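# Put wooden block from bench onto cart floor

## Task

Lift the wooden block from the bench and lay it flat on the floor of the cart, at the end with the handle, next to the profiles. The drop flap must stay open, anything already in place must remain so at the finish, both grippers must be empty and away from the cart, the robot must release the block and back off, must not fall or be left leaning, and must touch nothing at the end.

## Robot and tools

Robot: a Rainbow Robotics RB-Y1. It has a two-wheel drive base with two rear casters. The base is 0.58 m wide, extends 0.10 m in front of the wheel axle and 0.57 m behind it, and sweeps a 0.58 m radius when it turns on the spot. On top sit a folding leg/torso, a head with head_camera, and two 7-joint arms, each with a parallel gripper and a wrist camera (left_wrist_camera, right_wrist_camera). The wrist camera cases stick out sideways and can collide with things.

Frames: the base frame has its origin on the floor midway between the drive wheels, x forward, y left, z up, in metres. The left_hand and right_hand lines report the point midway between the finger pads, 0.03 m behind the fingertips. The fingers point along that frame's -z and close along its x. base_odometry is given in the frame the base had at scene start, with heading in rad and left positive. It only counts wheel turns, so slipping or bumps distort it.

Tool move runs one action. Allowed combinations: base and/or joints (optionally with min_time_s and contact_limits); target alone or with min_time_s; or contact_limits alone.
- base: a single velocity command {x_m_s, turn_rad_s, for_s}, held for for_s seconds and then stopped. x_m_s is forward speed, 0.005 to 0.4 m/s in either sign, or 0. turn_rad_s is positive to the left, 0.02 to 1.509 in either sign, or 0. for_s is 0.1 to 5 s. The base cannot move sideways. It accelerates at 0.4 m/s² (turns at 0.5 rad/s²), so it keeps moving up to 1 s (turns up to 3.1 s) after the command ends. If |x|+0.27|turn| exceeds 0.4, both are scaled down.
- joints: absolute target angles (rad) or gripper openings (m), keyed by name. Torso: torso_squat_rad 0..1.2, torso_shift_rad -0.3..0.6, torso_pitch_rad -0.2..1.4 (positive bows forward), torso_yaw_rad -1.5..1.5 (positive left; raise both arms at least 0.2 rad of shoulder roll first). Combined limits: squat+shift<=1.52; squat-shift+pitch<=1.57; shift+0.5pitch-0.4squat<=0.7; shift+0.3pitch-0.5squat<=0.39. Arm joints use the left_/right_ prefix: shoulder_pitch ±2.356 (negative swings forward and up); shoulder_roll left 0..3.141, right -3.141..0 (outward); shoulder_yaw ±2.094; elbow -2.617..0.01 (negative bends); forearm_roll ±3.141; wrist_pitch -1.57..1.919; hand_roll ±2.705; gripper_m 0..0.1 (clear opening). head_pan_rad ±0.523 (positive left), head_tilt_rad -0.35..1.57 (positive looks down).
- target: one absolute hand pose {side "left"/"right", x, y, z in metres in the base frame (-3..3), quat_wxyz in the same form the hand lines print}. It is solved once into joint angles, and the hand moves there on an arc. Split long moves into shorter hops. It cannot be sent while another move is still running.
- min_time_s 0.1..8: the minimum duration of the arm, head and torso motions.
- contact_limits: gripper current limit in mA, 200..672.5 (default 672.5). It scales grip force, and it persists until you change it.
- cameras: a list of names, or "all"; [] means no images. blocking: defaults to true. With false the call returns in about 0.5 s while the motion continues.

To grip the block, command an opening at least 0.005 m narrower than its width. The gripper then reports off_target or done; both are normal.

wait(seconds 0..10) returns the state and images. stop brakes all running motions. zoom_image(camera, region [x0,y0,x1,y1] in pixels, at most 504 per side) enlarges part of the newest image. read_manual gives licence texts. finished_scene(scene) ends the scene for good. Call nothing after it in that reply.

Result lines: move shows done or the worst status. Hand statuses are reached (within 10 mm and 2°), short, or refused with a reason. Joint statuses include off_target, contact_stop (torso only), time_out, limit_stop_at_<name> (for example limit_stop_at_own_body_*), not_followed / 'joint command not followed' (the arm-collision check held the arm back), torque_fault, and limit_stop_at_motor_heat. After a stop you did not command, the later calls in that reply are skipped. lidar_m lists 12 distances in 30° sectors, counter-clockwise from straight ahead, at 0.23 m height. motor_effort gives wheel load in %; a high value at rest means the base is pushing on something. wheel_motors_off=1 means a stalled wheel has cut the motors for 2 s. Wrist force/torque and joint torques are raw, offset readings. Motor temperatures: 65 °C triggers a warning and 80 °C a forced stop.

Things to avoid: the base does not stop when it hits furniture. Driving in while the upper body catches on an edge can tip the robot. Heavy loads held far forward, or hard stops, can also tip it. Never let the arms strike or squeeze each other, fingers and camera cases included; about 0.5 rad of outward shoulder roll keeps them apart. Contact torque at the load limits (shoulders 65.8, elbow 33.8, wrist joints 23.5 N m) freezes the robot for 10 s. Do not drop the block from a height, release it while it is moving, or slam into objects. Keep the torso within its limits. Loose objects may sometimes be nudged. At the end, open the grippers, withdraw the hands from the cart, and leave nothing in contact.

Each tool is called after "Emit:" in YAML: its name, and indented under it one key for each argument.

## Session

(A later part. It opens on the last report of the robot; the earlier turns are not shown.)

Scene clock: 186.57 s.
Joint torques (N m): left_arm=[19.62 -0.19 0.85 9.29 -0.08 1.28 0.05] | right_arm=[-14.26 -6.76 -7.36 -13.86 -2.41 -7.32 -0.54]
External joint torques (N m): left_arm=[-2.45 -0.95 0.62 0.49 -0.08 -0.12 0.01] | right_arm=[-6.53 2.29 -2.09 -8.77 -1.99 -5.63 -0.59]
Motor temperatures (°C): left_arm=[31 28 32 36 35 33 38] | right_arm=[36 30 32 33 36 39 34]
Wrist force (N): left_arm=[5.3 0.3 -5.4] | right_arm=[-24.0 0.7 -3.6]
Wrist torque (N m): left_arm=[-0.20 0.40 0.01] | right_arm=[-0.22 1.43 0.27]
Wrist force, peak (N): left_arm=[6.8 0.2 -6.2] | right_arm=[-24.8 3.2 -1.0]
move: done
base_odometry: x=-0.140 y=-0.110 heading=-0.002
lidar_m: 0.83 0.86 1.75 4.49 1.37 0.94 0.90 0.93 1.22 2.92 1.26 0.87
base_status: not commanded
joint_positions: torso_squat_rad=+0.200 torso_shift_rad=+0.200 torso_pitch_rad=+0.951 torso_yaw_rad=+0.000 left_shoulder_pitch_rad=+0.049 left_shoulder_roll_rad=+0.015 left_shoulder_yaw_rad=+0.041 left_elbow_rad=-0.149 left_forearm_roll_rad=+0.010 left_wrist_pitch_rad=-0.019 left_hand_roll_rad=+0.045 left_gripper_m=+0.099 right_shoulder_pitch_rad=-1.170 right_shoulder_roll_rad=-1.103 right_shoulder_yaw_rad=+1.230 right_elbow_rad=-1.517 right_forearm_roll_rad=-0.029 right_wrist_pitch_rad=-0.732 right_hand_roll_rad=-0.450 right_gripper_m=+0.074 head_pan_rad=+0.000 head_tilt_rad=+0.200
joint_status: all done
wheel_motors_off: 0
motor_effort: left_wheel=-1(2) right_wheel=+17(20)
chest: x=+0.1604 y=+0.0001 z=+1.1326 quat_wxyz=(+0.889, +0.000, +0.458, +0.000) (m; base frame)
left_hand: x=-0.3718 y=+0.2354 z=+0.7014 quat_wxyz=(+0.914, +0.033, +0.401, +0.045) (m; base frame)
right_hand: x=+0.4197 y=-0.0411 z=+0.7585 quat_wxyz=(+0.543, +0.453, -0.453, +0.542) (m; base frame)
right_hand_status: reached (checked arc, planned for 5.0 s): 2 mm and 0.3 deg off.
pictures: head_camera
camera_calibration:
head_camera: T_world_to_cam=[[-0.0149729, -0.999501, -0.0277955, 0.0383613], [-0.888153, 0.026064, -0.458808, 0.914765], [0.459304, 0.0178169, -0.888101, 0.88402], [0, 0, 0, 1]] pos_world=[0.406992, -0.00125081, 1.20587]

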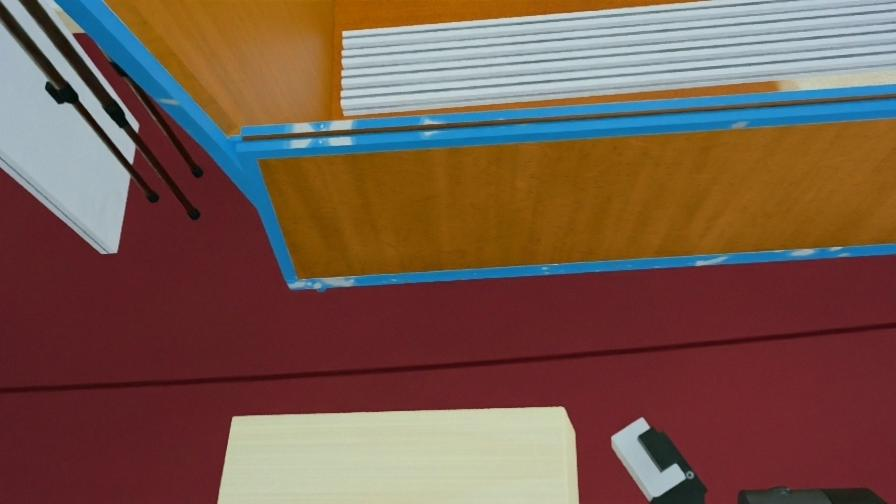

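Emit:
move:
  base: {"turn_rad_s":-0.25,"for_s":1.0}
  cameras: []

Emit:
move:
  base: {"x_m_s":0.15,"for_s":2.0}
  cameras: []

Emit:
move:
  base: {"turn_rad_s":0.25,"for_s":1.2}
  cameras: ["head_camera"]

Scene clock: 190.07 s.
Joint torques (N m): left_arm=[19.27 0.07 0.93 9.27 0.01 1.19 0.03] | right_arm=[-13.68 -6.19 -7.82 -13.57 -2.36 -7.25 -0.45]
External joint torques (N m): left_arm=[-2.8 -0.69 0.7 0.47 0.01 -0.2 -0.01] | right_arm=[-5.96 2.86 -2.55 -8.48 -1.94 -5.56 -0.5]
Motor temperatures (°C): left_arm=[31 28 32 36 35 33 38] | right_arm=[36 30 32 33 36 39 34]
Wrist force (N): left_arm=[5.9 0.3 -5.8] | right_arm=[-24.2 0.7 -3.9]
Wrist torque (N m): left_arm=[-0.19 0.47 0.04] | right_arm=[-0.21 1.39 0.23]
Wrist force, peak (N): left_arm=[6.5 0.0 -6.2] | right_arm=[-24.7 0.5 -3.6]
move: done
base_odometry: x=-0.140 y=-0.110 heading=-0.251
lidar_m: 0.84 0.84 1.24 3.06 1.98 1.07 0.91 0.91 1.03 1.68 3.68 0.99
base_status: done (sent for 1 of 1 s)
joint_positions: torso_squat_rad=+0.200 torso_shift_rad=+0.200 torso_pitch_rad=+0.951 torso_yaw_rad=+0.000 left_shoulder_pitch_rad=+0.049 left_shoulder_roll_rad=+0.015 left_shoulder_yaw_rad=+0.041 left_elbow_rad=-0.149 left_forearm_roll_rad=+0.010 left_wrist_pitch_rad=-0.019 left_hand_roll_rad=+0.045 left_gripper_m=+0.099 right_shoulder_pitch_rad=-1.170 right_shoulder_roll_rad=-1.103 right_shoulder_yaw_rad=+1.230 right_elbow_rad=-1.517 right_forearm_roll_rad=-0.029 right_wrist_pitch_rad=-0.732 right_hand_roll_rad=-0.450 right_gripper_m=+0.074 head_pan_rad=+0.000 head_tilt_rad=+0.200
joint_status: not commanded
wheel_motors_off: 0
motor_effort: left_wheel=+7(17) right_wheel=-14(30)
chest: x=+0.1604 y=+0.0001 z=+1.1326 quat_wxyz=(+0.889, +0.000, +0.458, +0.000) (m; base frame)
left_hand: x=-0.3718 y=+0.2354 z=+0.7014 quat_wxyz=(+0.914, +0.033, +0.401, +0.045) (m; base frame)
right_hand: x=+0.4197 y=-0.0411 z=+0.7585 quat_wxyz=(+0.543, +0.453, -0.453, +0.542) (m; base frame)
pictures: none
No camera images: "cameras" was empty.

Scene clock: 192.83 s.
Joint torques (N m): left_arm=[19.45 0.03 0.96 9.34 -0.01 1.17 0.05] | right_arm=[-12.71 -5.61 -8.11 -13.26 -2.45 -7.38 -0.62]
External joint torques (N m): left_arm=[-2.62 -0.73 0.73 0.54 -0.01 -0.22 0.01] | right_arm=[-4.99 3.43 -2.84 -8.17 -2.02 -5.69 -0.67]
Motor temperatures (°C): left_arm=[31 28 32 36 35 33 38] | right_arm=[36 30 32 33 36 39 34]
Wrist force (N): left_arm=[5.2 0.6 -5.5] | right_arm=[-24.6 0.9 -3.4]
Wrist torque (N m): left_arm=[-0.24 0.39 0.07] | right_arm=[-0.24 1.44 0.25]
Wrist force, peak (N): left_arm=[5.9 0.2 -6.5] | right_arm=[-25.2 -1.2 -3.7]
move: done
base_odometry: x=+0.151 y=-0.184 heading=-0.249
lidar_m: 0.54 0.55 0.61 1.66 2.60 1.42 1.20 1.18 1.34 2.22 3.04 0.66
base_status: done (sent for 2 of 2 s)
joint_positions: torso_squat_rad=+0.200 torso_shift_rad=+0.200 torso_pitch_rad=+0.951 torso_yaw_rad=+0.000 left_shoulder_pitch_rad=+0.049 left_shoulder_roll_rad=+0.015 left_shoulder_yaw_rad=+0.041 left_elbow_rad=-0.149 left_forearm_roll_rad=+0.010 left_wrist_pitch_rad=-0.019 left_hand_roll_rad=+0.045 left_gripper_m=+0.099 right_shoulder_pitch_rad=-1.170 right_shoulder_roll_rad=-1.103 right_shoulder_yaw_rad=+1.230 right_elbow_rad=-1.518 right_forearm_roll_rad=-0.029 right_wrist_pitch_rad=-0.732 right_hand_roll_rad=-0.450 right_gripper_m=+0.074 head_pan_rad=+0.000 head_tilt_rad=+0.200
joint_status: not commanded
wheel_motors_off: 0
motor_effort: left_wheel=+14(45) right_wheel=-16(32)
chest: x=+0.1604 y=+0.0001 z=+1.1326 quat_wxyz=(+0.889, +0.000, +0.458, +0.000) (m; base frame)
left_hand: x=-0.3718 y=+0.2354 z=+0.7014 quat_wxyz=(+0.914, +0.033, +0.401, +0.045) (m; base frame)
right_hand: x=+0.4197 y=-0.0410 z=+0.7586 quat_wxyz=(+0.543, +0.453, -0.453, +0.542) (m; base frame)
pictures: none
No camera images: "cameras" was empty.

Scene clock: 194.87 s.
Joint torques (N m): left_arm=[19.88 -0.14 1.1 9.42 -0.06 1.24 0.01] | right_arm=[-12.55 -5.85 -8.56 -13.14 -2.55 -7.2 -0.66]
External joint torques (N m): left_arm=[-2.19 -0.89 0.87 0.63 -0.05 -0.15 -0.03] | right_arm=[-4.83 3.2 -3.29 -8.05 -2.13 -5.51 -0.71]
Motor temperatures (°C): left_arm=[31 28 32 36 35 33 38] | right_arm=[36 30 32 33 36 39 34]
Wrist force (N): left_arm=[5.5 0.3 -6.2] | right_arm=[-23.9 1.0 -3.7]
Wrist torque (N m): left_arm=[-0.19 0.41 0.02] | right_arm=[-0.20 1.40 0.22]
Wrist force, peak (N): left_arm=[6.3 0.9 -6.5] | right_arm=[-24.6 0.4 -3.5]
move: done
base_odometry: x=+0.151 y=-0.184 heading=+0.050
lidar_m: 0.54 0.58 1.09 4.72 1.68 1.22 1.18 1.24 1.70 4.51 0.78 0.56
base_status: done (sent for 1.2 of 1.2 s)
joint_positions: torso_squat_rad=+0.200 torso_shift_rad=+0.200 torso_pitch_rad=+0.951 torso_yaw_rad=+0.000 left_shoulder_pitch_rad=+0.049 left_shoulder_roll_rad=+0.015 left_shoulder_yaw_rad=+0.041 left_elbow_rad=-0.149 left_forearm_roll_rad=+0.010 left_wrist_pitch_rad=-0.019 left_hand_roll_rad=+0.045 left_gripper_m=+0.099 right_shoulder_pitch_rad=-1.170 right_shoulder_roll_rad=-1.103 right_shoulder_yaw_rad=+1.230 right_elbow_rad=-1.518 right_forearm_roll_rad=-0.029 right_wrist_pitch_rad=-0.732 right_hand_roll_rad=-0.450 right_gripper_m=+0.074 head_pan_rad=+0.000 head_tilt_rad=+0.200
joint_status: not commanded
wheel_motors_off: 0
motor_effort: left_wheel=-3(32) right_wheel=+12(23)
chest: x=+0.1603 y=+0.0001 z=+1.1326 quat_wxyz=(+0.889, +0.000, +0.458, +0.000) (m; base frame)
left_hand: x=-0.3718 y=+0.2354 z=+0.7014 quat_wxyz=(+0.914, +0.033, +0.401, +0.045) (m; base frame)
right_hand: x=+0.4197 y=-0.0410 z=+0.7586 quat_wxyz=(+0.543, +0.453, -0.453, +0.542) (m; base frame)
pictures: head_camera
camera_calibration:
head_camera: T_world_to_cam=[[-0.0148798, -0.999504, -0.0277492, 0.0382673], [-0.888154, 0.0259601, -0.458812, 0.914771], [0.459305, 0.0178185, -0.8881, 0.884018], [0, 0, 0, 1]] pos_world=[0.406992, -0.00125112, 1.20587]

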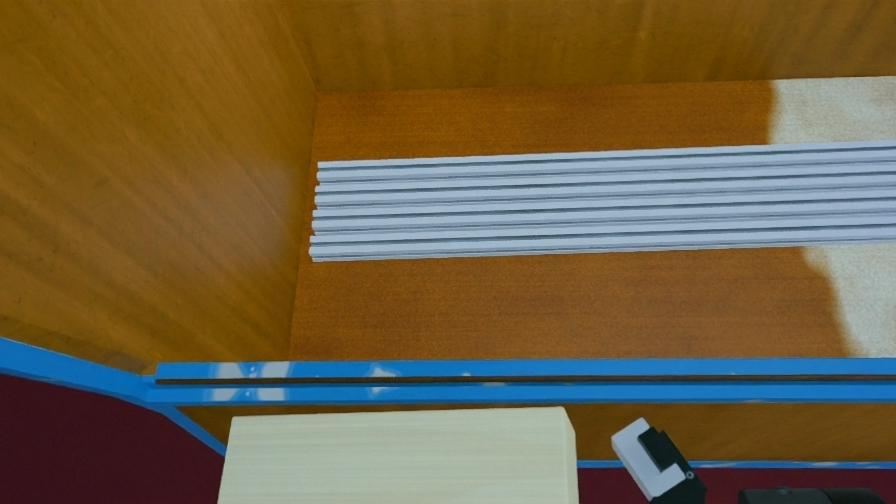

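Emit:
move:
  base: {"x_m_s":0.1,"for_s":3.6}
  cameras: ["head_camera"]

Scene clock: 202.20 s.
Joint torques (N m): left_arm=[19.58 0.03 0.95 9.39 -0.06 1.22 0.04] | right_arm=[-12.4 -6.16 -8.65 -13.19 -2.47 -7.24 -0.59]
External joint torques (N m): left_arm=[-2.49 -0.72 0.72 0.6 -0.06 -0.17 0] | right_arm=[-4.68 2.89 -3.38 -8.1 -2.04 -5.55 -0.63]
Motor temperatures (°C): left_arm=[31 28 32 36 35 33 38] | right_arm=[36 30 32 33 36 39 34]
Wrist force (N): left_arm=[5.6 1.0 -5.7] | right_arm=[-24.2 0.9 -3.9]
Wrist torque (N m): left_arm=[-0.24 0.45 0.06] | right_arm=[-0.21 1.43 0.22]
Wrist force, peak (N): left_arm=[6.1 0.4 -6.5] | right_arm=[-25.3 -1.8 -4.0]
move: done
base_odometry: x=+0.510 y=-0.166 heading=+0.050
lidar_m: 0.18 0.20 0.27 1.56 2.21 1.60 1.53 1.61 2.19 0.77 0.29 0.20
base_status: done (sent for 3.6 of 3.6 s)
joint_positions: torso_squat_rad=+0.200 torso_shift_rad=+0.200 torso_pitch_rad=+0.951 torso_yaw_rad=+0.000 left_shoulder_pitch_rad=+0.049 left_shoulder_roll_rad=+0.015 left_shoulder_yaw_rad=+0.041 left_elbow_rad=-0.149 left_forearm_roll_rad=+0.010 left_wrist_pitch_rad=-0.019 left_hand_roll_rad=+0.045 left_gripper_m=+0.099 right_shoulder_pitch_rad=-1.170 right_shoulder_roll_rad=-1.103 right_shoulder_yaw_rad=+1.230 right_elbow_rad=-1.517 right_forearm_roll_rad=-0.029 right_wrist_pitch_rad=-0.732 right_hand_roll_rad=-0.450 right_gripper_m=+0.074 head_pan_rad=+0.000 head_tilt_rad=+0.200
joint_status: not commanded
wheel_motors_off: 0
motor_effort: left_wheel=-2(22) right_wheel=-1(44)
chest: x=+0.1604 y=+0.0001 z=+1.1326 quat_wxyz=(+0.889, +0.000, +0.458, +0.000) (m; base frame)
left_hand: x=-0.3718 y=+0.2354 z=+0.7014 quat_wxyz=(+0.914, +0.033, +0.401, +0.045) (m; base frame)
right_hand: x=+0.4198 y=-0.0410 z=+0.7586 quat_wxyz=(+0.543, +0.453, -0.453, +0.542) (m; base frame)
pictures: head_camera
camera_calibration:
head_camera: T_world_to_cam=[[-0.0148798, -0.999504, -0.0277492, 0.0382673], [-0.888154, 0.0259601, -0.458812, 0.914771], [0.459305, 0.0178185, -0.8881, 0.884018], [0, 0, 0, 1]] pos_world=[0.406992, -0.00125112, 1.20587]

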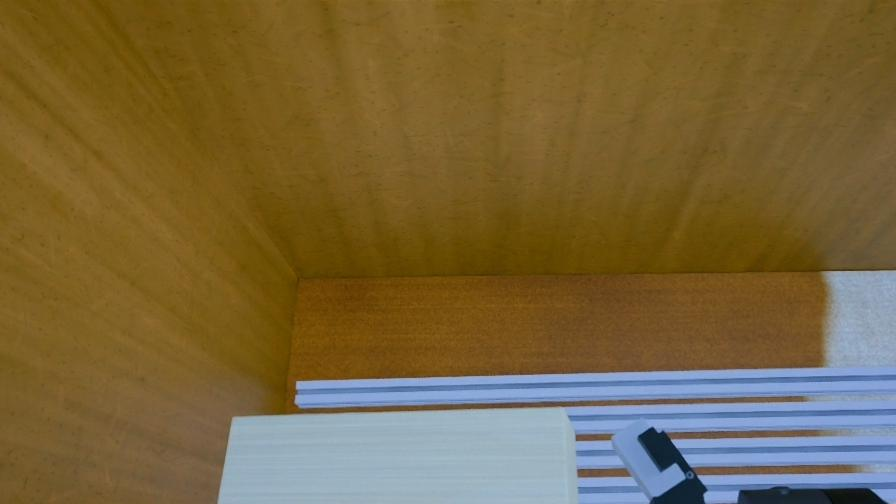

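Emit:
move:
  target: {"side":"right","x":0.362,"y":0.0,"z":0.76,"quat_wxyz":[0.5963,0.3799,-0.3799,0.5963]}
  min_time_s: 3
  cameras: []

Emit:
move:
  joints: {"head_tilt_rad":0.6,"head_pan_rad":-0.1}

Scene clock: 210.57 s.
Joint torques (N m): left_arm=[19.28 -0.23 0.78 9.19 -0.04 1.23 -0.01] | right_arm=[-12.25 -3.87 -6.75 -17.25 -0.36 -6.55 -0.55]
External joint torques (N m): left_arm=[-2.78 -0.99 0.55 0.39 -0.03 -0.16 -0.05] | right_arm=[-5.8 3.21 -2.05 -10.06 -0.43 -5 -0.59]
Motor temperatures (°C): left_arm=[31 28 32 36 35 33 38] | right_arm=[35 30 32 33 36 39 34]
Wrist force (N): left_arm=[5.5 0.2 -5.1] | right_arm=[-21.8 0.9 -9.0]
Wrist torque (N m): left_arm=[-0.16 0.42 0.05] | right_arm=[-0.23 1.32 0.23]
Wrist force, peak (N): left_arm=[6.2 0.8 -6.8] | right_arm=[-24.6 0.6 -3.5]
move: done
base_odometry: x=+0.510 y=-0.166 heading=+0.050
lidar_m: 0.18 0.19 0.28 1.56 2.20 1.60 1.54 1.63 2.20 0.76 0.27 0.19
base_status: not commanded
joint_positions: torso_squat_rad=+0.200 torso_shift_rad=+0.200 torso_pitch_rad=+0.951 torso_yaw_rad=+0.000 left_shoulder_pitch_rad=+0.049 left_shoulder_roll_rad=+0.015 left_shoulder_yaw_rad=+0.041 left_elbow_rad=-0.149 left_forearm_roll_rad=+0.010 left_wrist_pitch_rad=-0.019 left_hand_roll_rad=+0.045 left_gripper_m=+0.099 right_shoulder_pitch_rad=-1.179 right_shoulder_roll_rad=-1.159 right_shoulder_yaw_rad=+1.330 right_elbow_rad=-1.949 right_forearm_roll_rad=+0.036 right_wrist_pitch_rad=-0.120 right_hand_roll_rad=-0.476 right_gripper_m=+0.074 head_pan_rad=+0.000 head_tilt_rad=+0.200
joint_status: all done
wheel_motors_off: 0
motor_effort: left_wheel=-1(2) right_wheel=+1(3)
chest: x=+0.1604 y=+0.0001 z=+1.1326 quat_wxyz=(+0.889, +0.000, +0.458, +0.000) (m; base frame)
left_hand: x=-0.3718 y=+0.2354 z=+0.7014 quat_wxyz=(+0.914, +0.033, +0.401, +0.045) (m; base frame)
right_hand: x=+0.3620 y=-0.0015 z=+0.7586 quat_wxyz=(+0.597, +0.379, -0.380, +0.596) (m; base frame)
right_hand_status: reached (checked arc, planned for 3.0 s): 2 mm and 0.1 deg off.
pictures: none
No camera images: "cameras" was empty.

Scene clock: 211.50 s.
Joint torques (N m): left_arm=[19.56 0.11 0.92 9.34 -0.13 1.24 0.01] | right_arm=[-12.19 -3.92 -6.49 -17.21 -0.29 -6.38 -0.5]
External joint torques (N m): left_arm=[-2.51 -0.64 0.69 0.55 -0.13 -0.15 -0.03] | right_arm=[-5.74 3.15 -1.78 -10.02 -0.36 -4.83 -0.54]
Motor temperatures (°C): left_arm=[31 28 32 36 35 33 38] | right_arm=[35 30 32 33 36 39 34]
Wrist force (N): left_arm=[5.6 0.9 -6.1] | right_arm=[-22.1 0.5 -9.0]
Wrist torque (N m): left_arm=[-0.29 0.43 -0.01] | right_arm=[-0.26 1.30 0.24]
Wrist force, peak (N): left_arm=[6.1 0.6 -6.5] | right_arm=[-22.9 1.5 -9.2]
move: done
base_odometry: x=+0.510 y=-0.166 heading=+0.050
lidar_m: 0.18 0.20 0.27 1.55 2.22 1.59 1.53 1.60 2.19 0.76 0.28 0.19
base_status: not commanded
joint_positions: torso_squat_rad=+0.200 torso_shift_rad=+0.200 torso_pitch_rad=+0.951 torso_yaw_rad=+0.000 left_shoulder_pitch_rad=+0.049 left_shoulder_roll_rad=+0.015 left_shoulder_yaw_rad=+0.041 left_elbow_rad=-0.149 left_forearm_roll_rad=+0.010 left_wrist_pitch_rad=-0.019 left_hand_roll_rad=+0.045 left_gripper_m=+0.099 right_shoulder_pitch_rad=-1.179 right_shoulder_roll_rad=-1.159 right_shoulder_yaw_rad=+1.330 right_elbow_rad=-1.949 right_forearm_roll_rad=+0.036 right_wrist_pitch_rad=-0.120 right_hand_roll_rad=-0.476 right_gripper_m=+0.074 head_pan_rad=-0.100 head_tilt_rad=+0.600
joint_status: all done
wheel_motors_off: 0
motor_effort: left_wheel=-1(2) right_wheel=+1(2)
chest: x=+0.1604 y=+0.0001 z=+1.1326 quat_wxyz=(+0.889, +0.000, +0.458, +0.000) (m; base frame)
left_hand: x=-0.3718 y=+0.2354 z=+0.7014 quat_wxyz=(+0.914, +0.033, +0.401, +0.045) (m; base frame)
right_hand: x=+0.3620 y=-0.0015 z=+0.7586 quat_wxyz=(+0.597, +0.379, -0.380, +0.596) (m; base frame)
pictures: head_camera, left_wrist_camera, right_wrist_camera
camera_calibration:
head_camera: T_world_to_cam=[[-0.0825035, -0.994696, 0.0614276, -0.0487666], [-0.993699, 0.0774158, -0.0810464, 0.485255], [0.0758611, -0.0677272, -0.994816, 1.14428], [0, 0, 0, 1]] pos_world=[0.391368, -0.00857572, 1.18067]
left_wrist_camera: T_world_to_cam=[[0.66535, 0.135539, -0.734124, 0.729767], [0.406957, -0.89027, 0.204465, 0.24651], [-0.625856, -0.434797, -0.6475, 0.396363], [0, 0, 0, 1]] pos_world=[-0.337803, 0.292886, 0.741982]
right_wrist_camera: T_world_to_cam=[[0.02824, -0.400195, -0.915995, 0.68281], [-0.862142, -0.473503, 0.180292, 0.201738], [-0.505878, 0.784627, -0.358397, 0.528389], [0, 0, 0, 1]] pos_world=[0.421945, -0.0458077, 0.778451]

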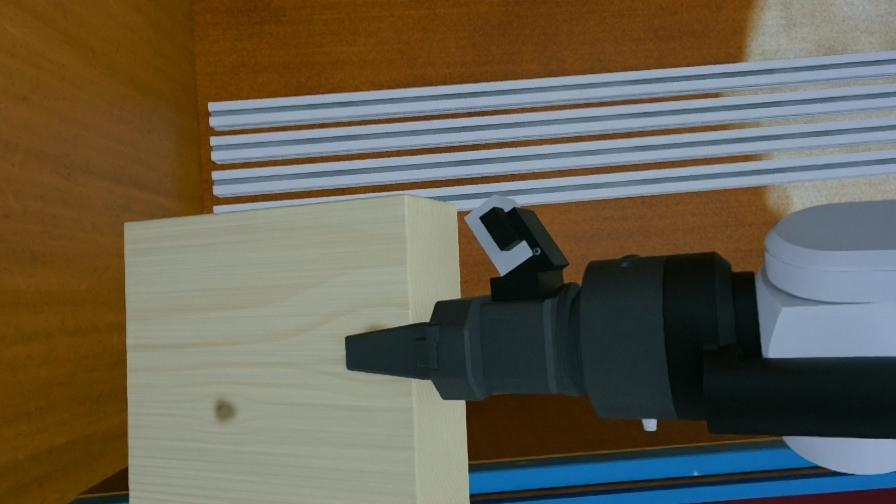

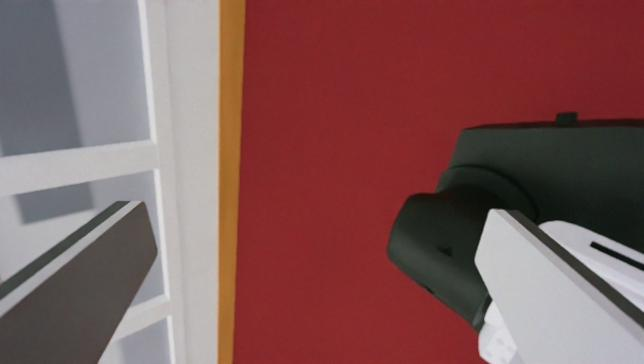

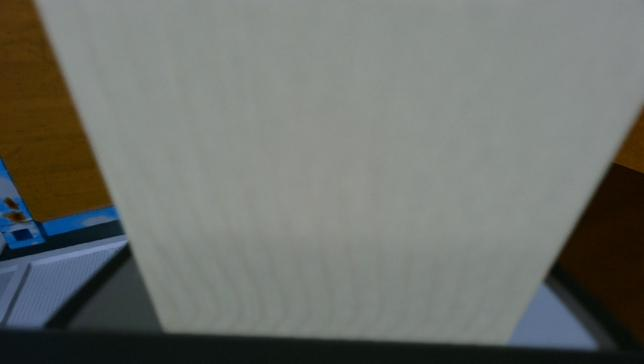

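Emit:
move:
  joints: {"torso_squat_rad":0.6,"torso_shift_rad":0.24}
  min_time_s: 3
  cameras: ["head_camera"]

Scene clock: 219.53 s.
Joint torques (N m): left_arm=[19.59 0.03 0.93 9.2 -0.14 1.24 0.08] | right_arm=[-0.19 -9.77 4.77 -0.33 5.15 4.37 4.02]
External joint torques (N m): left_arm=[-2.46 -0.74 0.7 0.41 -0.14 -0.15 0.04] | right_arm=[6.35 -2.74 9.53 6.88 5.09 5.92 3.97]
Motor temperatures (°C): left_arm=[32 28 32 36 35 33 38] | right_arm=[35 30 32 33 36 39 34]
Wrist force (N): left_arm=[5.2 0.2 -5.8] | right_arm=[6.7 -14.2 13.8]
Wrist torque (N m): left_arm=[-0.17 0.43 0.06] | right_arm=[-0.56 -5.65 -4.13]
Wrist force, peak (N): left_arm=[6.1 0.0 -6.3] | right_arm=[11.8 -23.9 24.6]
move: done
base_odometry: x=+0.510 y=-0.166 heading=+0.050
lidar_m: 0.19 0.20 0.28 1.55 2.21 1.60 1.53 1.61 2.19 0.77 0.28 0.20
base_status: not commanded
joint_positions: torso_squat_rad=+0.600 torso_shift_rad=+0.240 torso_pitch_rad=+0.950 torso_yaw_rad=+0.000 left_shoulder_pitch_rad=+0.049 left_shoulder_roll_rad=+0.015 left_shoulder_yaw_rad=+0.041 left_elbow_rad=-0.149 left_forearm_roll_rad=+0.010 left_wrist_pitch_rad=-0.019 left_hand_roll_rad=+0.045 left_gripper_m=+0.099 right_shoulder_pitch_rad=-1.182 right_shoulder_roll_rad=-1.158 right_shoulder_yaw_rad=+1.327 right_elbow_rad=-1.953 right_forearm_roll_rad=+0.035 right_wrist_pitch_rad=-0.123 right_hand_roll_rad=-0.477 right_gripper_m=+0.088 head_pan_rad=-0.100 head_tilt_rad=+0.600
joint_status: all done
wheel_motors_off: 0
motor_effort: left_wheel=-9(11) right_wheel=+0(2)
chest: x=+0.1609 y=-0.0001 z=+1.0218 quat_wxyz=(+0.889, +0.000, +0.457, +0.000) (m; base frame)
left_hand: x=-0.3706 y=+0.2354 z=+0.5900 quat_wxyz=(+0.914, +0.033, +0.401, +0.045) (m; base frame)
right_hand: x=+0.3640 y=+0.0009 z=+0.6513 quat_wxyz=(+0.595, +0.381, -0.383, +0.595) (m; base frame)
pictures: head_camera
camera_calibration:
head_camera: T_world_to_cam=[[-0.0828579, -0.994686, 0.0611151, -0.0417561], [-0.993586, 0.0777197, -0.0821365, 0.477933], [0.0769501, -0.0675288, -0.994745, 1.03369], [0, 0, 0, 1]] pos_world=[0.391865, -0.00887531, 1.07006]

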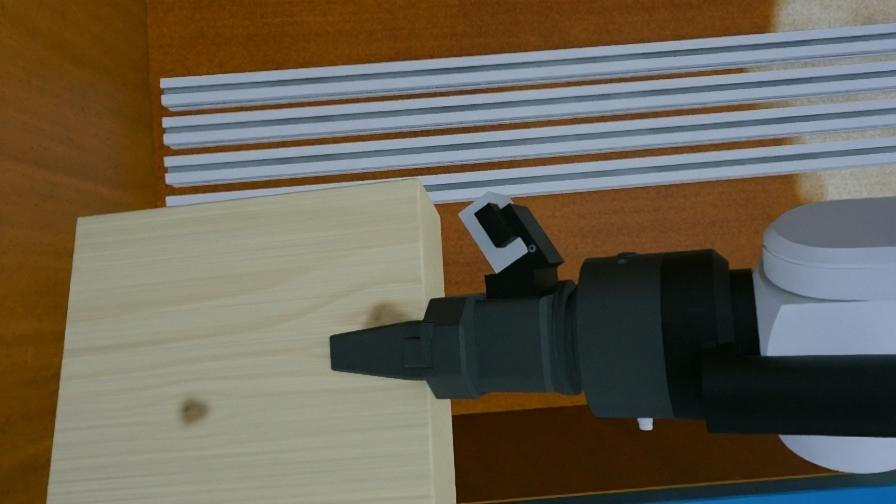

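Emit:
move:
  joints: {"head_tilt_rad":1.0,"head_pan_rad":0.0}

Scene clock: 221.40 s.
Joint torques (N m): left_arm=[19.46 -0.04 1.09 9.19 -0.12 1.25 0.05] | right_arm=[0.11 -9.53 4.59 -0.74 5.18 4.6 4.01]
External joint torques (N m): left_arm=[-2.58 -0.8 0.86 0.4 -0.12 -0.14 0.01] | right_arm=[6.65 -2.51 9.35 6.47 5.11 6.15 3.96]
Motor temperatures (°C): left_arm=[32 28 32 36 34 33 38] | right_arm=[35 30 32 33 36 39 34]
Wrist force (N): left_arm=[5.5 0.9 -6.1] | right_arm=[7.0 -14.1 14.0]
Wrist torque (N m): left_arm=[-0.30 0.41 0.07] | right_arm=[-0.57 -5.61 -4.15]
Wrist force, peak (N): left_arm=[6.0 1.0 -6.0] | right_arm=[6.8 -14.7 14.7]
move: done
base_odometry: x=+0.510 y=-0.166 heading=+0.050
lidar_m: 0.18 0.19 0.28 1.55 2.19 1.59 1.54 1.61 2.18 0.77 0.28 0.19
base_status: not commanded
joint_positions: torso_squat_rad=+0.600 torso_shift_rad=+0.240 torso_pitch_rad=+0.950 torso_yaw_rad=+0.000 left_shoulder_pitch_rad=+0.049 left_shoulder_roll_rad=+0.015 left_shoulder_yaw_rad=+0.041 left_elbow_rad=-0.149 left_forearm_roll_rad=+0.010 left_wrist_pitch_rad=-0.019 left_hand_roll_rad=+0.045 left_gripper_m=+0.099 right_shoulder_pitch_rad=-1.182 right_shoulder_roll_rad=-1.158 right_shoulder_yaw_rad=+1.327 right_elbow_rad=-1.953 right_forearm_roll_rad=+0.035 right_wrist_pitch_rad=-0.123 right_hand_roll_rad=-0.477 right_gripper_m=+0.088 head_pan_rad=+0.000 head_tilt_rad=+1.000
joint_status: all done
wheel_motors_off: 0
motor_effort: left_wheel=-9(10) right_wheel=+0(3)
chest: x=+0.1609 y=-0.0001 z=+1.0218 quat_wxyz=(+0.889, +0.000, +0.457, +0.000) (m; base frame)
left_hand: x=-0.3706 y=+0.2354 z=+0.5900 quat_wxyz=(+0.914, +0.033, +0.401, +0.045) (m; base frame)
right_hand: x=+0.3640 y=+0.0009 z=+0.6513 quat_wxyz=(+0.595, +0.381, -0.383, +0.595) (m; base frame)
pictures: head_camera, left_wrist_camera, right_wrist_camera
camera_calibration:
head_camera: T_world_to_cam=[[-0.0305502, -0.999493, -0.00891487, 0.0191718], [-0.948301, 0.0261644, 0.316291, 0.016357], [-0.315898, 0.0181167, -0.94862, 1.11418], [0, 0, 0, 1]] pos_world=[0.368064, -0.00145126, 1.05193]
left_wrist_camera: T_world_to_cam=[[0.666251, 0.135585, -0.733298, 0.647095], [0.406441, -0.890466, 0.204635, 0.268597], [-0.625231, -0.434381, -0.648382, 0.325628], [0, 0, 0, 1]] pos_world=[-0.336704, 0.292887, 0.63068]
right_wrist_camera: T_world_to_cam=[[0.0305651, -0.391137, -0.919825, 0.587094], [-0.862191, -0.47587, 0.173704, 0.228266], [-0.50566, 0.787756, -0.35178, 0.484693], [0, 0, 0, 1]] pos_world=[0.423954, -0.0435603, 0.670878]

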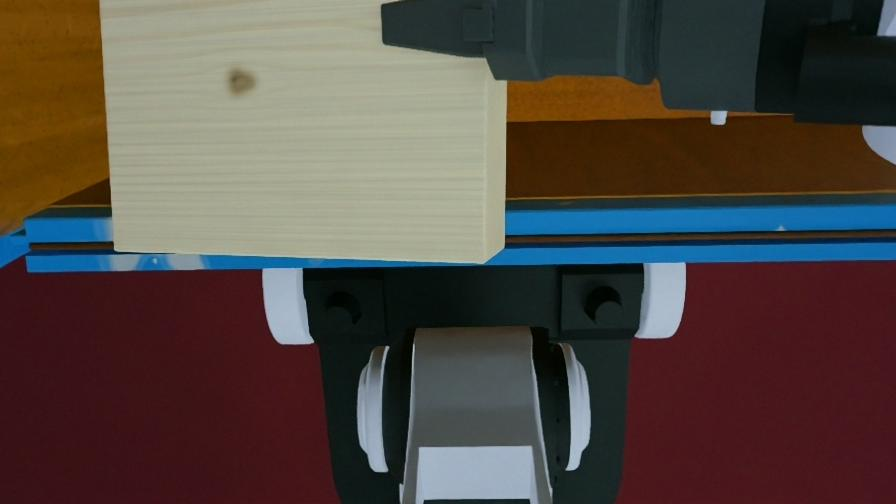

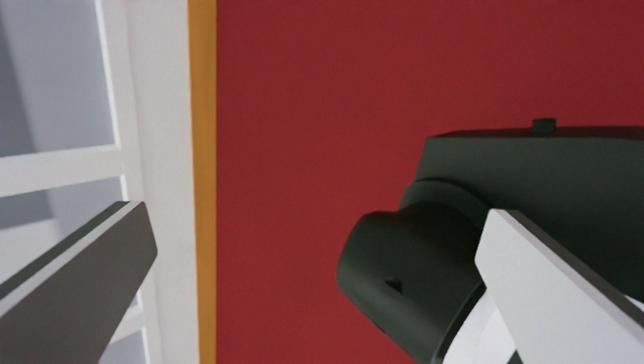

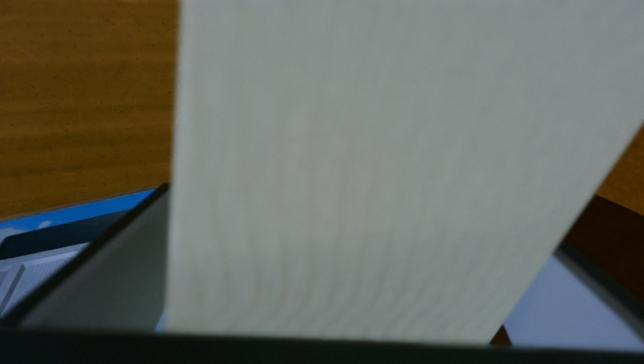

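Emit:
move:
  joints: {"torso_squat_rad":0.4,"torso_shift_rad":0.22}
  min_time_s: 3

Scene clock: 227.33 s.
Joint torques (N m): left_arm=[19.5 -0.35 1.07 9.18 -0.04 1.32 -0.01] | right_arm=[-7.48 -5 -5.34 -13.72 0.12 -5.15 0.38]
External joint torques (N m): left_arm=[-2.57 -1.11 0.84 0.38 -0.04 -0.07 -0.05] | right_arm=[-1 2.07 -0.62 -6.53 0.05 -3.61 0.34]
Motor temperatures (°C): left_arm=[32 28 32 37 34 33 38] | right_arm=[35 30 32 33 36 38 34]
Wrist force (N): left_arm=[5.5 0.7 -6.1] | right_arm=[-17.5 1.1 -8.4]
Wrist torque (N m): left_arm=[-0.24 0.45 0.04] | right_arm=[-0.70 0.75 -0.16]
Wrist force, peak (N): left_arm=[5.7 0.8 -6.7] | right_arm=[7.1 -14.4 14.3]
move: done
base_odometry: x=+0.510 y=-0.166 heading=+0.050
lidar_m: 0.19 0.20 0.27 1.56 2.20 1.61 1.54 1.61 2.20 0.77 0.27 0.20
base_status: not commanded
joint_positions: torso_squat_rad=+0.400 torso_shift_rad=+0.220 torso_pitch_rad=+0.951 torso_yaw_rad=+0.000 left_shoulder_pitch_rad=+0.049 left_shoulder_roll_rad=+0.015 left_shoulder_yaw_rad=+0.041 left_elbow_rad=-0.149 left_forearm_roll_rad=+0.010 left_wrist_pitch_rad=-0.019 left_hand_roll_rad=+0.045 left_gripper_m=+0.099 right_shoulder_pitch_rad=-1.180 right_shoulder_roll_rad=-1.159 right_shoulder_yaw_rad=+1.329 right_elbow_rad=-1.950 right_forearm_roll_rad=+0.036 right_wrist_pitch_rad=-0.120 right_hand_roll_rad=-0.476 right_gripper_m=+0.077 head_pan_rad=+0.000 head_tilt_rad=+1.000
joint_status: all done
wheel_motors_off: 0
on_its_own: right_gripper_m moved -0.012 toward your old target +0.050
motor_effort: left_wheel=-2(10) right_wheel=+0(3)
chest: x=+0.1647 y=+0.0000 z=+1.0895 quat_wxyz=(+0.889, +0.000, +0.458, +0.000) (m; base frame)
left_hand: x=-0.3674 y=+0.2354 z=+0.6582 quat_wxyz=(+0.914, +0.033, +0.401, +0.045) (m; base frame)
right_hand: x=+0.3667 y=-0.0009 z=+0.7162 quat_wxyz=(+0.597, +0.379, -0.381, +0.596) (m; base frame)
pictures: head_camera, left_wrist_camera, right_wrist_camera
camera_calibration:
head_camera: T_world_to_cam=[[-0.0303978, -0.9995, -0.00873016, 0.0198233], [-0.948006, 0.0260613, 0.317184, -0.00259575], [-0.316797, 0.0179179, -0.948324, 1.17938], [0, 0, 0, 1]] pos_world=[0.371768, -0.00125107, 1.11943]
left_wrist_camera: T_world_to_cam=[[0.665502, 0.13564, -0.733968, 0.695103], [0.406843, -0.890348, 0.204352, 0.253657], [-0.625768, -0.434606, -0.647713, 0.371204], [0, 0, 0, 1]] pos_world=[-0.333504, 0.292886, 0.698781]
right_wrist_camera: T_world_to_cam=[[0.0292318, -0.398385, -0.916753, 0.644173], [-0.862115, -0.474201, 0.17858, 0.214913], [-0.505868, 0.785126, -0.357315, 0.514361], [0, 0, 0, 1]] pos_world=[0.426648, -0.0452979, 0.735957]

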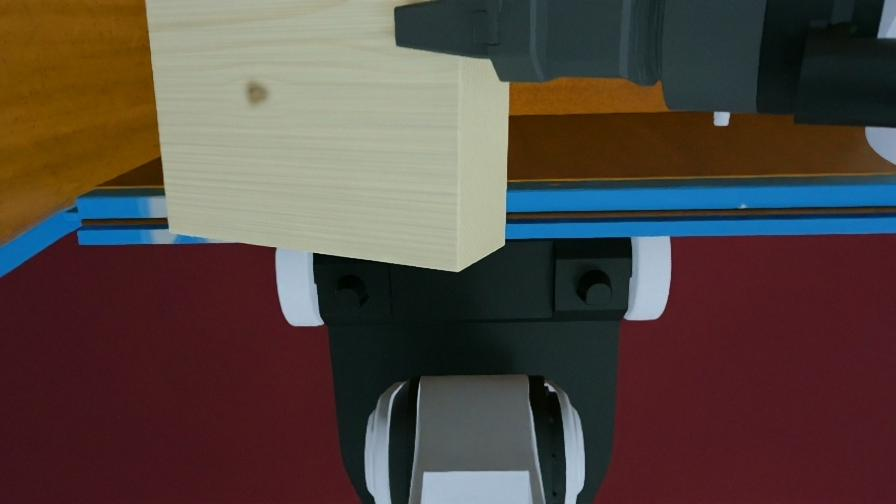

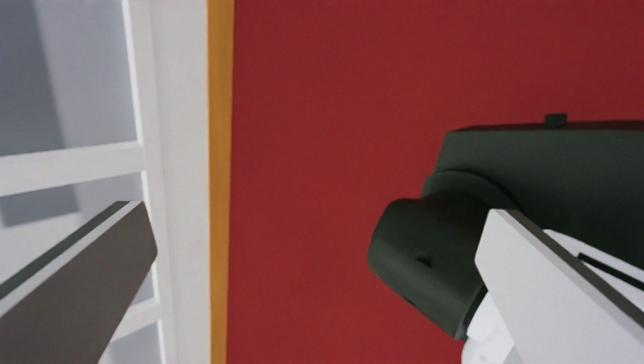

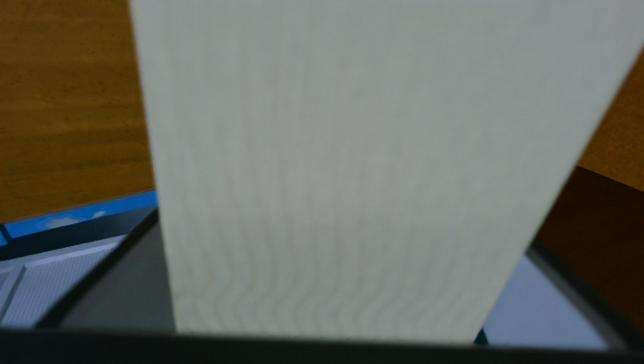

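Emit:
move:
  joints: {"torso_squat_rad":0.2,"torso_shift_rad":0.2,"head_tilt_rad":0.8}
  min_time_s: 2
  cameras: []

Emit:
move:
  target: {"side":"right","x":0.395,"y":0.0,"z":0.76,"quat_wxyz":[0.5963,0.3799,-0.3799,0.5963]}
  min_time_s: 2
  cameras: ["head_camera","right_wrist_camera"]

Scene clock: 231.43 s.
Joint torques (N m): left_arm=[19.74 -0.1 0.88 9.25 -0.14 1.21 -0.05] | right_arm=[-8.37 -3.25 -6.4 -16.66 -0.57 -6.67 -0.12]
External joint torques (N m): left_arm=[-2.33 -0.86 0.65 0.45 -0.14 -0.18 -0.09] | right_arm=[-1.91 3.82 -1.69 -9.47 -0.64 -5.13 -0.17]
Motor temperatures (°C): left_arm=[32 28 32 37 34 33 38] | right_arm=[35 30 32 33 36 38 34]
Wrist force (N): left_arm=[5.5 0.0 -6.0] | right_arm=[-20.9 2.2 -9.0]
Wrist torque (N m): left_arm=[-0.16 0.40 0.05] | right_arm=[-0.54 1.54 0.38]
Wrist force, peak (N): left_arm=[6.3 0.5 -6.3] | right_arm=[-22.5 0.9 -9.9]
move: done
base_odometry: x=+0.510 y=-0.166 heading=+0.050
lidar_m: 0.19 0.19 0.27 1.54 2.22 1.60 1.54 1.61 2.19 0.75 0.28 0.20
base_status: not commanded
joint_positions: torso_squat_rad=+0.200 torso_shift_rad=+0.200 torso_pitch_rad=+0.951 torso_yaw_rad=+0.000 left_shoulder_pitch_rad=+0.049 left_shoulder_roll_rad=+0.015 left_shoulder_yaw_rad=+0.041 left_elbow_rad=-0.149 left_forearm_roll_rad=+0.010 left_wrist_pitch_rad=-0.019 left_hand_roll_rad=+0.045 left_gripper_m=+0.099 right_shoulder_pitch_rad=-1.180 right_shoulder_roll_rad=-1.160 right_shoulder_yaw_rad=+1.330 right_elbow_rad=-1.949 right_forearm_roll_rad=+0.036 right_wrist_pitch_rad=-0.120 right_hand_roll_rad=-0.476 right_gripper_m=+0.074 head_pan_rad=+0.000 head_tilt_rad=+0.800
joint_status: all done
wheel_motors_off: 0
motor_effort: left_wheel=-1(3) right_wheel=+1(2)
chest: x=+0.1603 y=+0.0000 z=+1.1326 quat_wxyz=(+0.889, +0.000, +0.458, +0.000) (m; base frame)
left_hand: x=-0.3718 y=+0.2354 z=+0.7014 quat_wxyz=(+0.914, +0.033, +0.401, +0.045) (m; base frame)
right_hand: x=+0.3624 y=-0.0014 z=+0.7588 quat_wxyz=(+0.597, +0.379, -0.380, +0.596) (m; base frame)
pictures: none
No camera images: "cameras" was empty.

Scene clock: 233.77 s.
Joint torques (N m): left_arm=[19.63 -0.12 1.11 9.35 -0.07 1.19 0.05] | right_arm=[-14.36 -4.54 -8.13 -14.69 -1.25 -6.63 -0.85]
External joint torques (N m): left_arm=[-2.44 -0.88 0.87 0.55 -0.06 -0.2 0] | right_arm=[-6.16 2.82 -2.56 -8.17 -1.25 -5.14 -0.89]
Motor temperatures (°C): left_arm=[32 28 32 37 34 33 38] | right_arm=[35 30 32 33 36 38 34]
Wrist force (N): left_arm=[5.7 0.4 -6.1] | right_arm=[-21.0 2.2 -9.4]
Wrist torque (N m): left_arm=[-0.19 0.46 0.06] | right_arm=[-0.54 1.49 0.41]
Wrist force, peak (N): left_arm=[6.1 0.7 -6.4] | right_arm=[-21.7 2.6 -9.7]
move: done
base_odometry: x=+0.510 y=-0.166 heading=+0.050
lidar_m: 0.18 0.20 0.27 1.55 2.23 1.60 1.54 1.62 2.19 0.76 0.27 0.20
base_status: not commanded
joint_positions: torso_squat_rad=+0.200 torso_shift_rad=+0.200 torso_pitch_rad=+0.951 torso_yaw_rad=+0.000 left_shoulder_pitch_rad=+0.049 left_shoulder_roll_rad=+0.015 left_shoulder_yaw_rad=+0.041 left_elbow_rad=-0.149 left_forearm_roll_rad=+0.010 left_wrist_pitch_rad=-0.019 left_hand_roll_rad=+0.045 left_gripper_m=+0.099 right_shoulder_pitch_rad=-1.301 right_shoulder_roll_rad=-1.162 right_shoulder_yaw_rad=+1.379 right_elbow_rad=-1.880 right_forearm_roll_rad=+0.009 right_wrist_pitch_rad=-0.171 right_hand_roll_rad=-0.541 right_gripper_m=+0.074 head_pan_rad=+0.000 head_tilt_rad=+0.800
joint_status: all done
wheel_motors_off: 0
motor_effort: left_wheel=-2(2) right_wheel=+2(3)
chest: x=+0.1603 y=+0.0000 z=+1.1326 quat_wxyz=(+0.889, +0.000, +0.458, +0.000) (m; base frame)
left_hand: x=-0.3718 y=+0.2354 z=+0.7014 quat_wxyz=(+0.914, +0.033, +0.401, +0.045) (m; base frame)
right_hand: x=+0.3950 y=-0.0012 z=+0.7586 quat_wxyz=(+0.598, +0.378, -0.379, +0.597) (m; base frame)
right_hand_status: reached (checked arc, planned for 2.0 s): 2 mm and 0.3 deg off.
pictures: head_camera, right_wrist_camera
camera_calibration:
head_camera: T_world_to_cam=[[-0.0280608, -0.9995, -0.0145924, 0.0265006], [-0.992105, 0.0260622, 0.122671, 0.23393], [-0.122229, 0.0179194, -0.99234, 1.20773], [0, 0, 0, 1]] pos_world=[0.380446, -0.00125107, 1.17016]
right_wrist_camera: T_world_to_cam=[[0.0281614, -0.40228, -0.915083, 0.681314], [-0.862257, -0.472889, 0.181351, 0.229479], [-0.505687, 0.78393, -0.360186, 0.546114], [0, 0, 0, 1]] pos_world=[0.454846, -0.0455187, 0.778546]

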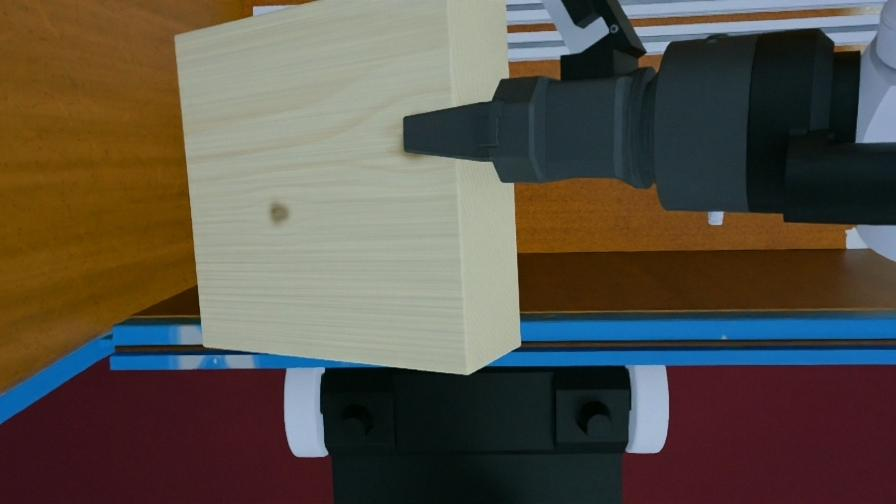

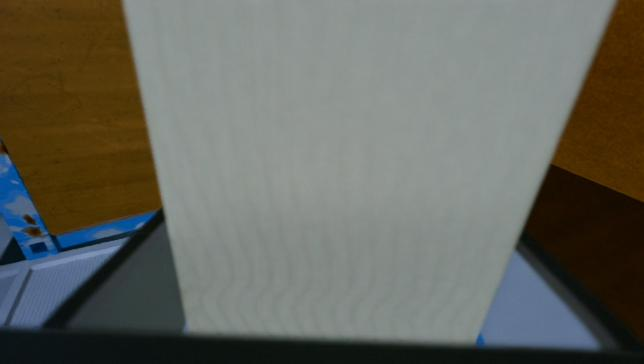

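Emit:
move:
  target: {"side":"right","x":0.395,"y":0.035,"z":0.76,"quat_wxyz":[0.5963,0.3799,-0.3799,0.5963]}
  min_time_s: 1.5
  cameras: []

Emit:
move:
  joints: {"torso_squat_rad":0.5,"torso_shift_rad":0.2}
  min_time_s: 2.5
  cameras: ["head_camera","right_wrist_camera"]

Scene clock: 239.50 s.
Joint torques (N m): left_arm=[19.48 -0.09 0.94 9.29 -0.08 1.26 -0.01] | right_arm=[-15.15 0.48 -8.56 -15.26 -0.63 -6.14 -0.9]
External joint torques (N m): left_arm=[-2.58 -0.85 0.71 0.5 -0.07 -0.13 -0.05] | right_arm=[-6.1 6.32 -2.75 -8.42 -0.71 -4.68 -0.94]
Motor temperatures (°C): left_arm=[32 28 32 37 34 33 38] | right_arm=[35 30 32 33 36 38 34]
Wrist force (N): left_arm=[5.4 0.1 -5.5] | right_arm=[-21.5 2.2 -9.5]
Wrist torque (N m): left_arm=[-0.17 0.39 0.07] | right_arm=[-0.54 1.44 0.44]
Wrist force, peak (N): left_arm=[6.3 0.5 -6.3] | right_arm=[-21.7 2.5 -9.7]
move: done
base_odometry: x=+0.510 y=-0.166 heading=+0.050
lidar_m: 0.18 0.19 0.28 1.56 2.21 1.61 1.53 1.61 2.19 0.78 0.27 0.19
base_status: not commanded
joint_positions: torso_squat_rad=+0.200 torso_shift_rad=+0.200 torso_pitch_rad=+0.951 torso_yaw_rad=+0.000 left_shoulder_pitch_rad=+0.049 left_shoulder_roll_rad=+0.015 left_shoulder_yaw_rad=+0.041 left_elbow_rad=-0.149 left_forearm_roll_rad=+0.010 left_wrist_pitch_rad=-0.019 left_hand_roll_rad=+0.045 left_gripper_m=+0.099 right_shoulder_pitch_rad=-1.357 right_shoulder_roll_rad=-1.069 right_shoulder_yaw_rad=+1.408 right_elbow_rad=-1.867 right_forearm_roll_rad=+0.010 right_wrist_pitch_rad=-0.086 right_hand_roll_rad=-0.566 right_gripper_m=+0.074 head_pan_rad=+0.000 head_tilt_rad=+0.800
joint_status: all done
wheel_motors_off: 0
motor_effort: left_wheel=-1(2) right_wheel=-1(3)
chest: x=+0.1603 y=+0.0000 z=+1.1326 quat_wxyz=(+0.889, +0.000, +0.458, +0.000) (m; base frame)
left_hand: x=-0.3718 y=+0.2354 z=+0.7014 quat_wxyz=(+0.914, +0.033, +0.401, +0.045) (m; base frame)
right_hand: x=+0.3951 y=+0.0335 z=+0.7584 quat_wxyz=(+0.598, +0.378, -0.379, +0.597) (m; base frame)
right_hand_status: reached (checked arc, planned for 1.5 s): 2 mm and 0.3 deg off.
pictures: none
No camera images: "cameras" was empty.

Scene clock: 242.30 s.
Joint torques (N m): left_arm=[19.63 0.04 1.13 9.2 -0.09 1.17 -0.03] | right_arm=[-4.92 -3.47 2.55 -4.16 4.13 2.22 3.21]
External joint torques (N m): left_arm=[-2.42 -0.73 0.89 0.41 -0.09 -0.22 -0.07] | right_arm=[4.22 2.34 8.41 2.69 4.05 3.69 3.17]
Motor temperatures (°C): left_arm=[32 28 32 37 34 33 38] | right_arm=[35 30 32 33 36 38 34]
Wrist force (N): left_arm=[5.8 0.3 -5.7] | right_arm=[6.6 -13.8 14.2]
Wrist torque (N m): left_arm=[-0.20 0.46 0.05] | right_arm=[-0.66 -4.47 -3.82]
Wrist force, peak (N): left_arm=[6.2 0.2 -6.0] | right_arm=[-21.6 2.7 -9.2]
move: done
base_odometry: x=+0.510 y=-0.166 heading=+0.050
lidar_m: 0.17 0.20 0.27 1.56 2.20 1.60 1.54 1.61 2.21 0.76 0.28 0.20
base_status: not commanded
joint_positions: torso_squat_rad=+0.500 torso_shift_rad=+0.200 torso_pitch_rad=+0.950 torso_yaw_rad=+0.000 left_shoulder_pitch_rad=+0.049 left_shoulder_roll_rad=+0.015 left_shoulder_yaw_rad=+0.041 left_elbow_rad=-0.149 left_forearm_roll_rad=+0.010 left_wrist_pitch_rad=-0.019 left_hand_roll_rad=+0.045 left_gripper_m=+0.099 right_shoulder_pitch_rad=-1.359 right_shoulder_roll_rad=-1.068 right_shoulder_yaw_rad=+1.405 right_elbow_rad=-1.869 right_forearm_roll_rad=+0.009 right_wrist_pitch_rad=-0.088 right_hand_roll_rad=-0.567 right_gripper_m=+0.078 head_pan_rad=+0.000 head_tilt_rad=+0.800
joint_status: all done
wheel_motors_off: 0
motor_effort: left_wheel=-6(7) right_wheel=+0(3)
chest: x=+0.1456 y=+0.0000 z=+1.0627 quat_wxyz=(+0.889, +0.000, +0.457, +0.000) (m; base frame)
left_hand: x=-0.3859 y=+0.2354 z=+0.6308 quat_wxyz=(+0.914, +0.033, +0.401, +0.045) (m; base frame)
right_hand: x=+0.3819 y=+0.0353 z=+0.6915 quat_wxyz=(+0.596, +0.380, -0.382, +0.596) (m; base frame)
pictures: head_camera, right_wrist_camera
camera_calibration:
head_camera: T_world_to_cam=[[-0.0281584, -0.999495, -0.0147071, 0.0251302], [-0.992238, 0.0261651, 0.121567, 0.22906], [-0.121121, 0.0180161, -0.992474, 1.13649], [0, 0, 0, 1]] pos_world=[0.365643, -0.00135101, 1.10046]
right_wrist_camera: T_world_to_cam=[[0.0302234, -0.396126, -0.917698, 0.635815], [-0.862324, -0.474611, 0.176467, 0.251155], [-0.505453, 0.78602, -0.355934, 0.483512], [0, 0, 0, 1]] pos_world=[0.441754, -0.00898629, 0.711264]

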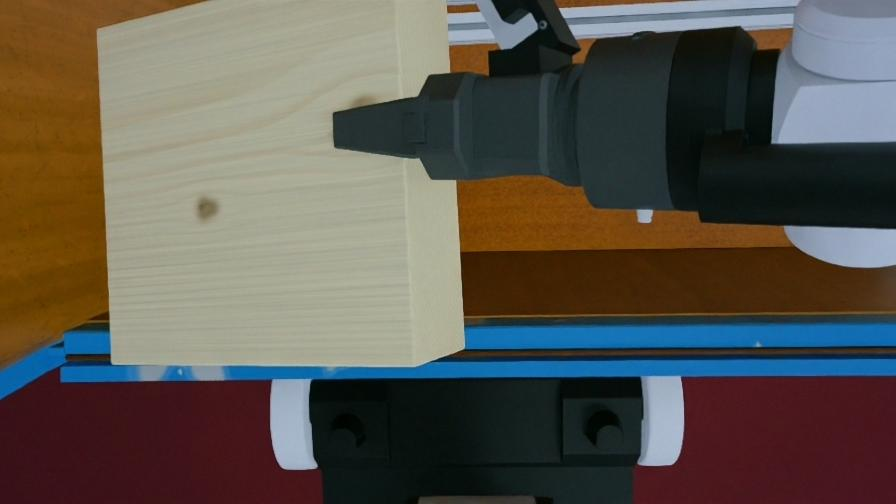

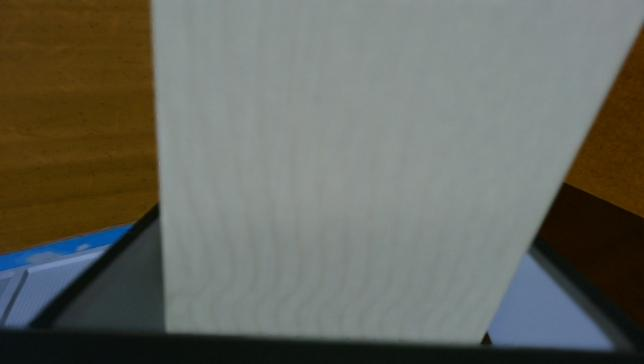

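Emit:
move:
  target: {"side":"right","x":0.382,"y":0.035,"z":0.745,"quat_wxyz":[0.5963,0.3799,-0.3799,0.5963]}
  min_time_s: 2
  cameras: []

Emit:
move:
  target: {"side":"right","x":0.405,"y":0.035,"z":0.745,"quat_wxyz":[0.5963,0.3799,-0.3799,0.5963]}
  min_time_s: 1.5
  cameras: ["head_camera","right_wrist_camera"]

Scene clock: 248.97 s.
Joint torques (N m): left_arm=[19.62 -0.06 0.82 9.21 -0.02 1.15 -0.01] | right_arm=[-15.75 -3.01 -9.22 -16.37 -0.57 -5.96 -0.64]
External joint torques (N m): left_arm=[-2.44 -0.82 0.59 0.42 -0.01 -0.24 -0.05] | right_arm=[-6.34 3.31 -2.88 -9.47 -0.77 -4.55 -0.69]
Motor temperatures (°C): left_arm=[32 28 32 37 34 33 38] | right_arm=[35 30 32 32 36 38 34]
Wrist force (N): left_arm=[6.0 0.0 -5.6] | right_arm=[-21.2 2.6 -8.9]
Wrist torque (N m): left_arm=[-0.17 0.53 0.05] | right_arm=[-0.59 1.48 0.42]
Wrist force, peak (N): left_arm=[6.5 1.4 -6.2] | right_arm=[-21.7 2.7 -9.2]
move: done
base_odometry: x=+0.510 y=-0.166 heading=+0.050
lidar_m: 0.18 0.20 0.26 1.55 2.21 1.60 1.53 1.62 2.18 0.77 0.28 0.19
base_status: not commanded
joint_positions: torso_squat_rad=+0.500 torso_shift_rad=+0.200 torso_pitch_rad=+0.950 torso_yaw_rad=+0.000 left_shoulder_pitch_rad=+0.049 left_shoulder_roll_rad=+0.015 left_shoulder_yaw_rad=+0.041 left_elbow_rad=-0.149 left_forearm_roll_rad=+0.010 left_wrist_pitch_rad=-0.019 left_hand_roll_rad=+0.045 left_gripper_m=+0.099 right_shoulder_pitch_rad=-1.451 right_shoulder_roll_rad=-1.184 right_shoulder_yaw_rad=+1.433 right_elbow_rad=-2.090 right_forearm_roll_rad=-0.028 right_wrist_pitch_rad=+0.032 right_hand_roll_rad=-0.624 right_gripper_m=+0.074 head_pan_rad=+0.000 head_tilt_rad=+0.800
joint_status: all done
wheel_motors_off: 0
on_its_own: right_gripper_m moved -0.004 toward your old target +0.050
motor_effort: left_wheel=-3(7) right_wheel=-2(2)
chest: x=+0.1459 y=+0.0000 z=+1.0624 quat_wxyz=(+0.889, +0.000, +0.458, +0.000) (m; base frame)
left_hand: x=-0.3860 y=+0.2354 z=+0.6310 quat_wxyz=(+0.914, +0.033, +0.401, +0.045) (m; base frame)
right_hand: x=+0.3822 y=+0.0339 z=+0.7428 quat_wxyz=(+0.598, +0.379, -0.380, +0.596) (m; base frame)
right_hand_status: reached (checked arc, planned for 2.0 s): 2 mm and 0.2 deg off.
pictures: none
No camera images: "cameras" was empty.

Scene clock: 250.80 s.
Joint torques (N m): left_arm=[19.27 -0.37 0.95 9.24 -0.06 1.2 0.04] | right_arm=[-17.29 -3.83 -10.78 -13.96 -0.79 -6.08 -0.74]
External joint torques (N m): left_arm=[-2.79 -1.12 0.72 0.44 -0.06 -0.2 0] | right_arm=[-6.69 2.63 -3.85 -7.68 -0.92 -4.7 -0.79]
Motor temperatures (°C): left_arm=[32 28 32 37 34 33 38] | right_arm=[35 30 32 32 36 38 34]
Wrist force (N): left_arm=[5.5 -0.1 -5.9] | right_arm=[-21.2 2.6 -9.0]
Wrist torque (N m): left_arm=[-0.12 0.45 0.01] | right_arm=[-0.57 1.50 0.40]
Wrist force, peak (N): left_arm=[5.8 0.6 -6.1] | right_arm=[-21.5 2.5 -9.4]
move: done
base_odometry: x=+0.510 y=-0.166 heading=+0.050
lidar_m: 0.18 0.20 0.27 1.56 2.20 1.61 1.54 1.61 2.20 0.77 0.28 0.20
base_status: not commanded
joint_positions: torso_squat_rad=+0.500 torso_shift_rad=+0.200 torso_pitch_rad=+0.950 torso_yaw_rad=+0.000 left_shoulder_pitch_rad=+0.049 left_shoulder_roll_rad=+0.015 left_shoulder_yaw_rad=+0.041 left_elbow_rad=-0.149 left_forearm_roll_rad=+0.010 left_wrist_pitch_rad=-0.019 left_hand_roll_rad=+0.045 left_gripper_m=+0.099 right_shoulder_pitch_rad=-1.543 right_shoulder_roll_rad=-1.186 right_shoulder_yaw_rad=+1.473 right_elbow_rad=-2.033 right_forearm_roll_rad=-0.063 right_wrist_pitch_rad=-0.019 right_hand_roll_rad=-0.654 right_gripper_m=+0.074 head_pan_rad=+0.000 head_tilt_rad=+0.800
joint_status: all done
wheel_motors_off: 0
motor_effort: left_wheel=-2(3) right_wheel=+2(2)
chest: x=+0.1459 y=+0.0000 z=+1.0624 quat_wxyz=(+0.889, +0.000, +0.458, +0.000) (m; base frame)
left_hand: x=-0.3860 y=+0.2354 z=+0.6310 quat_wxyz=(+0.914, +0.033, +0.401, +0.045) (m; base frame)
right_hand: x=+0.4051 y=+0.0340 z=+0.7435 quat_wxyz=(+0.598, +0.379, -0.379, +0.596) (m; base frame)
right_hand_status: reached (checked arc, planned for 1.5 s): 2 mm and 0.2 deg off.
pictures: head_camera, right_wrist_camera
camera_calibration:
head_camera: T_world_to_cam=[[-0.0280436, -0.999502, -0.0145, 0.0249631], [-0.992144, 0.0260621, 0.122359, 0.2285], [-0.121921, 0.0178174, -0.99238, 1.13632], [0, 0, 0, 1]] pos_world=[0.365945, -0.00125082, 1.10006]
right_wrist_camera: T_world_to_cam=[[0.0275906, -0.401877, -0.915278, 0.6817], [-0.862237, -0.472826, 0.181615, 0.257378], [-0.505754, 0.784175, -0.359559, 0.517705], [0, 0, 0, 1]] pos_world=[0.464943, -0.0103168, 0.763346]

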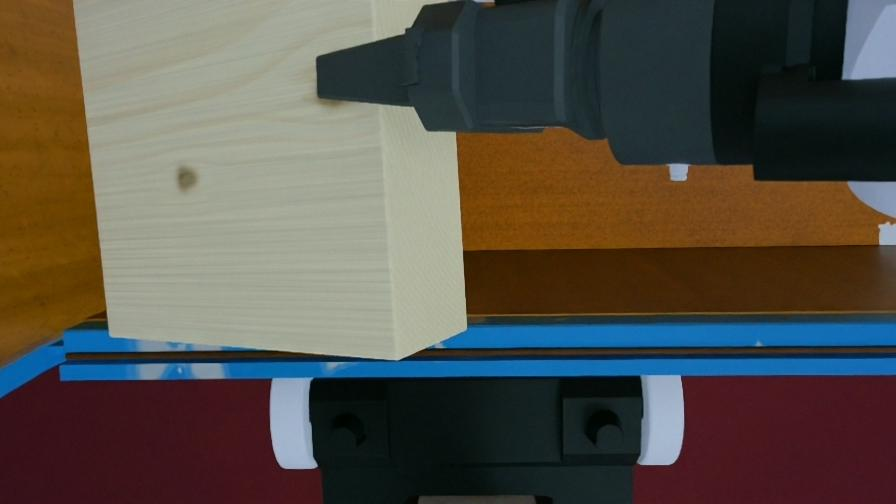

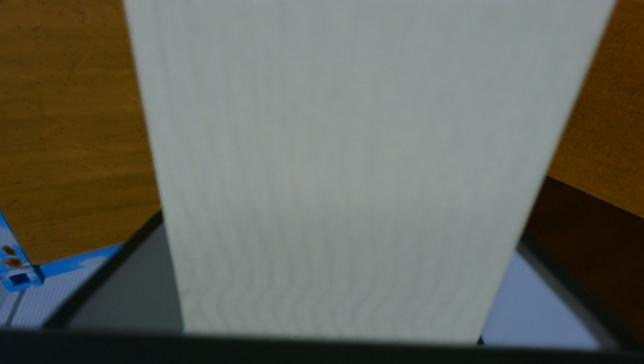

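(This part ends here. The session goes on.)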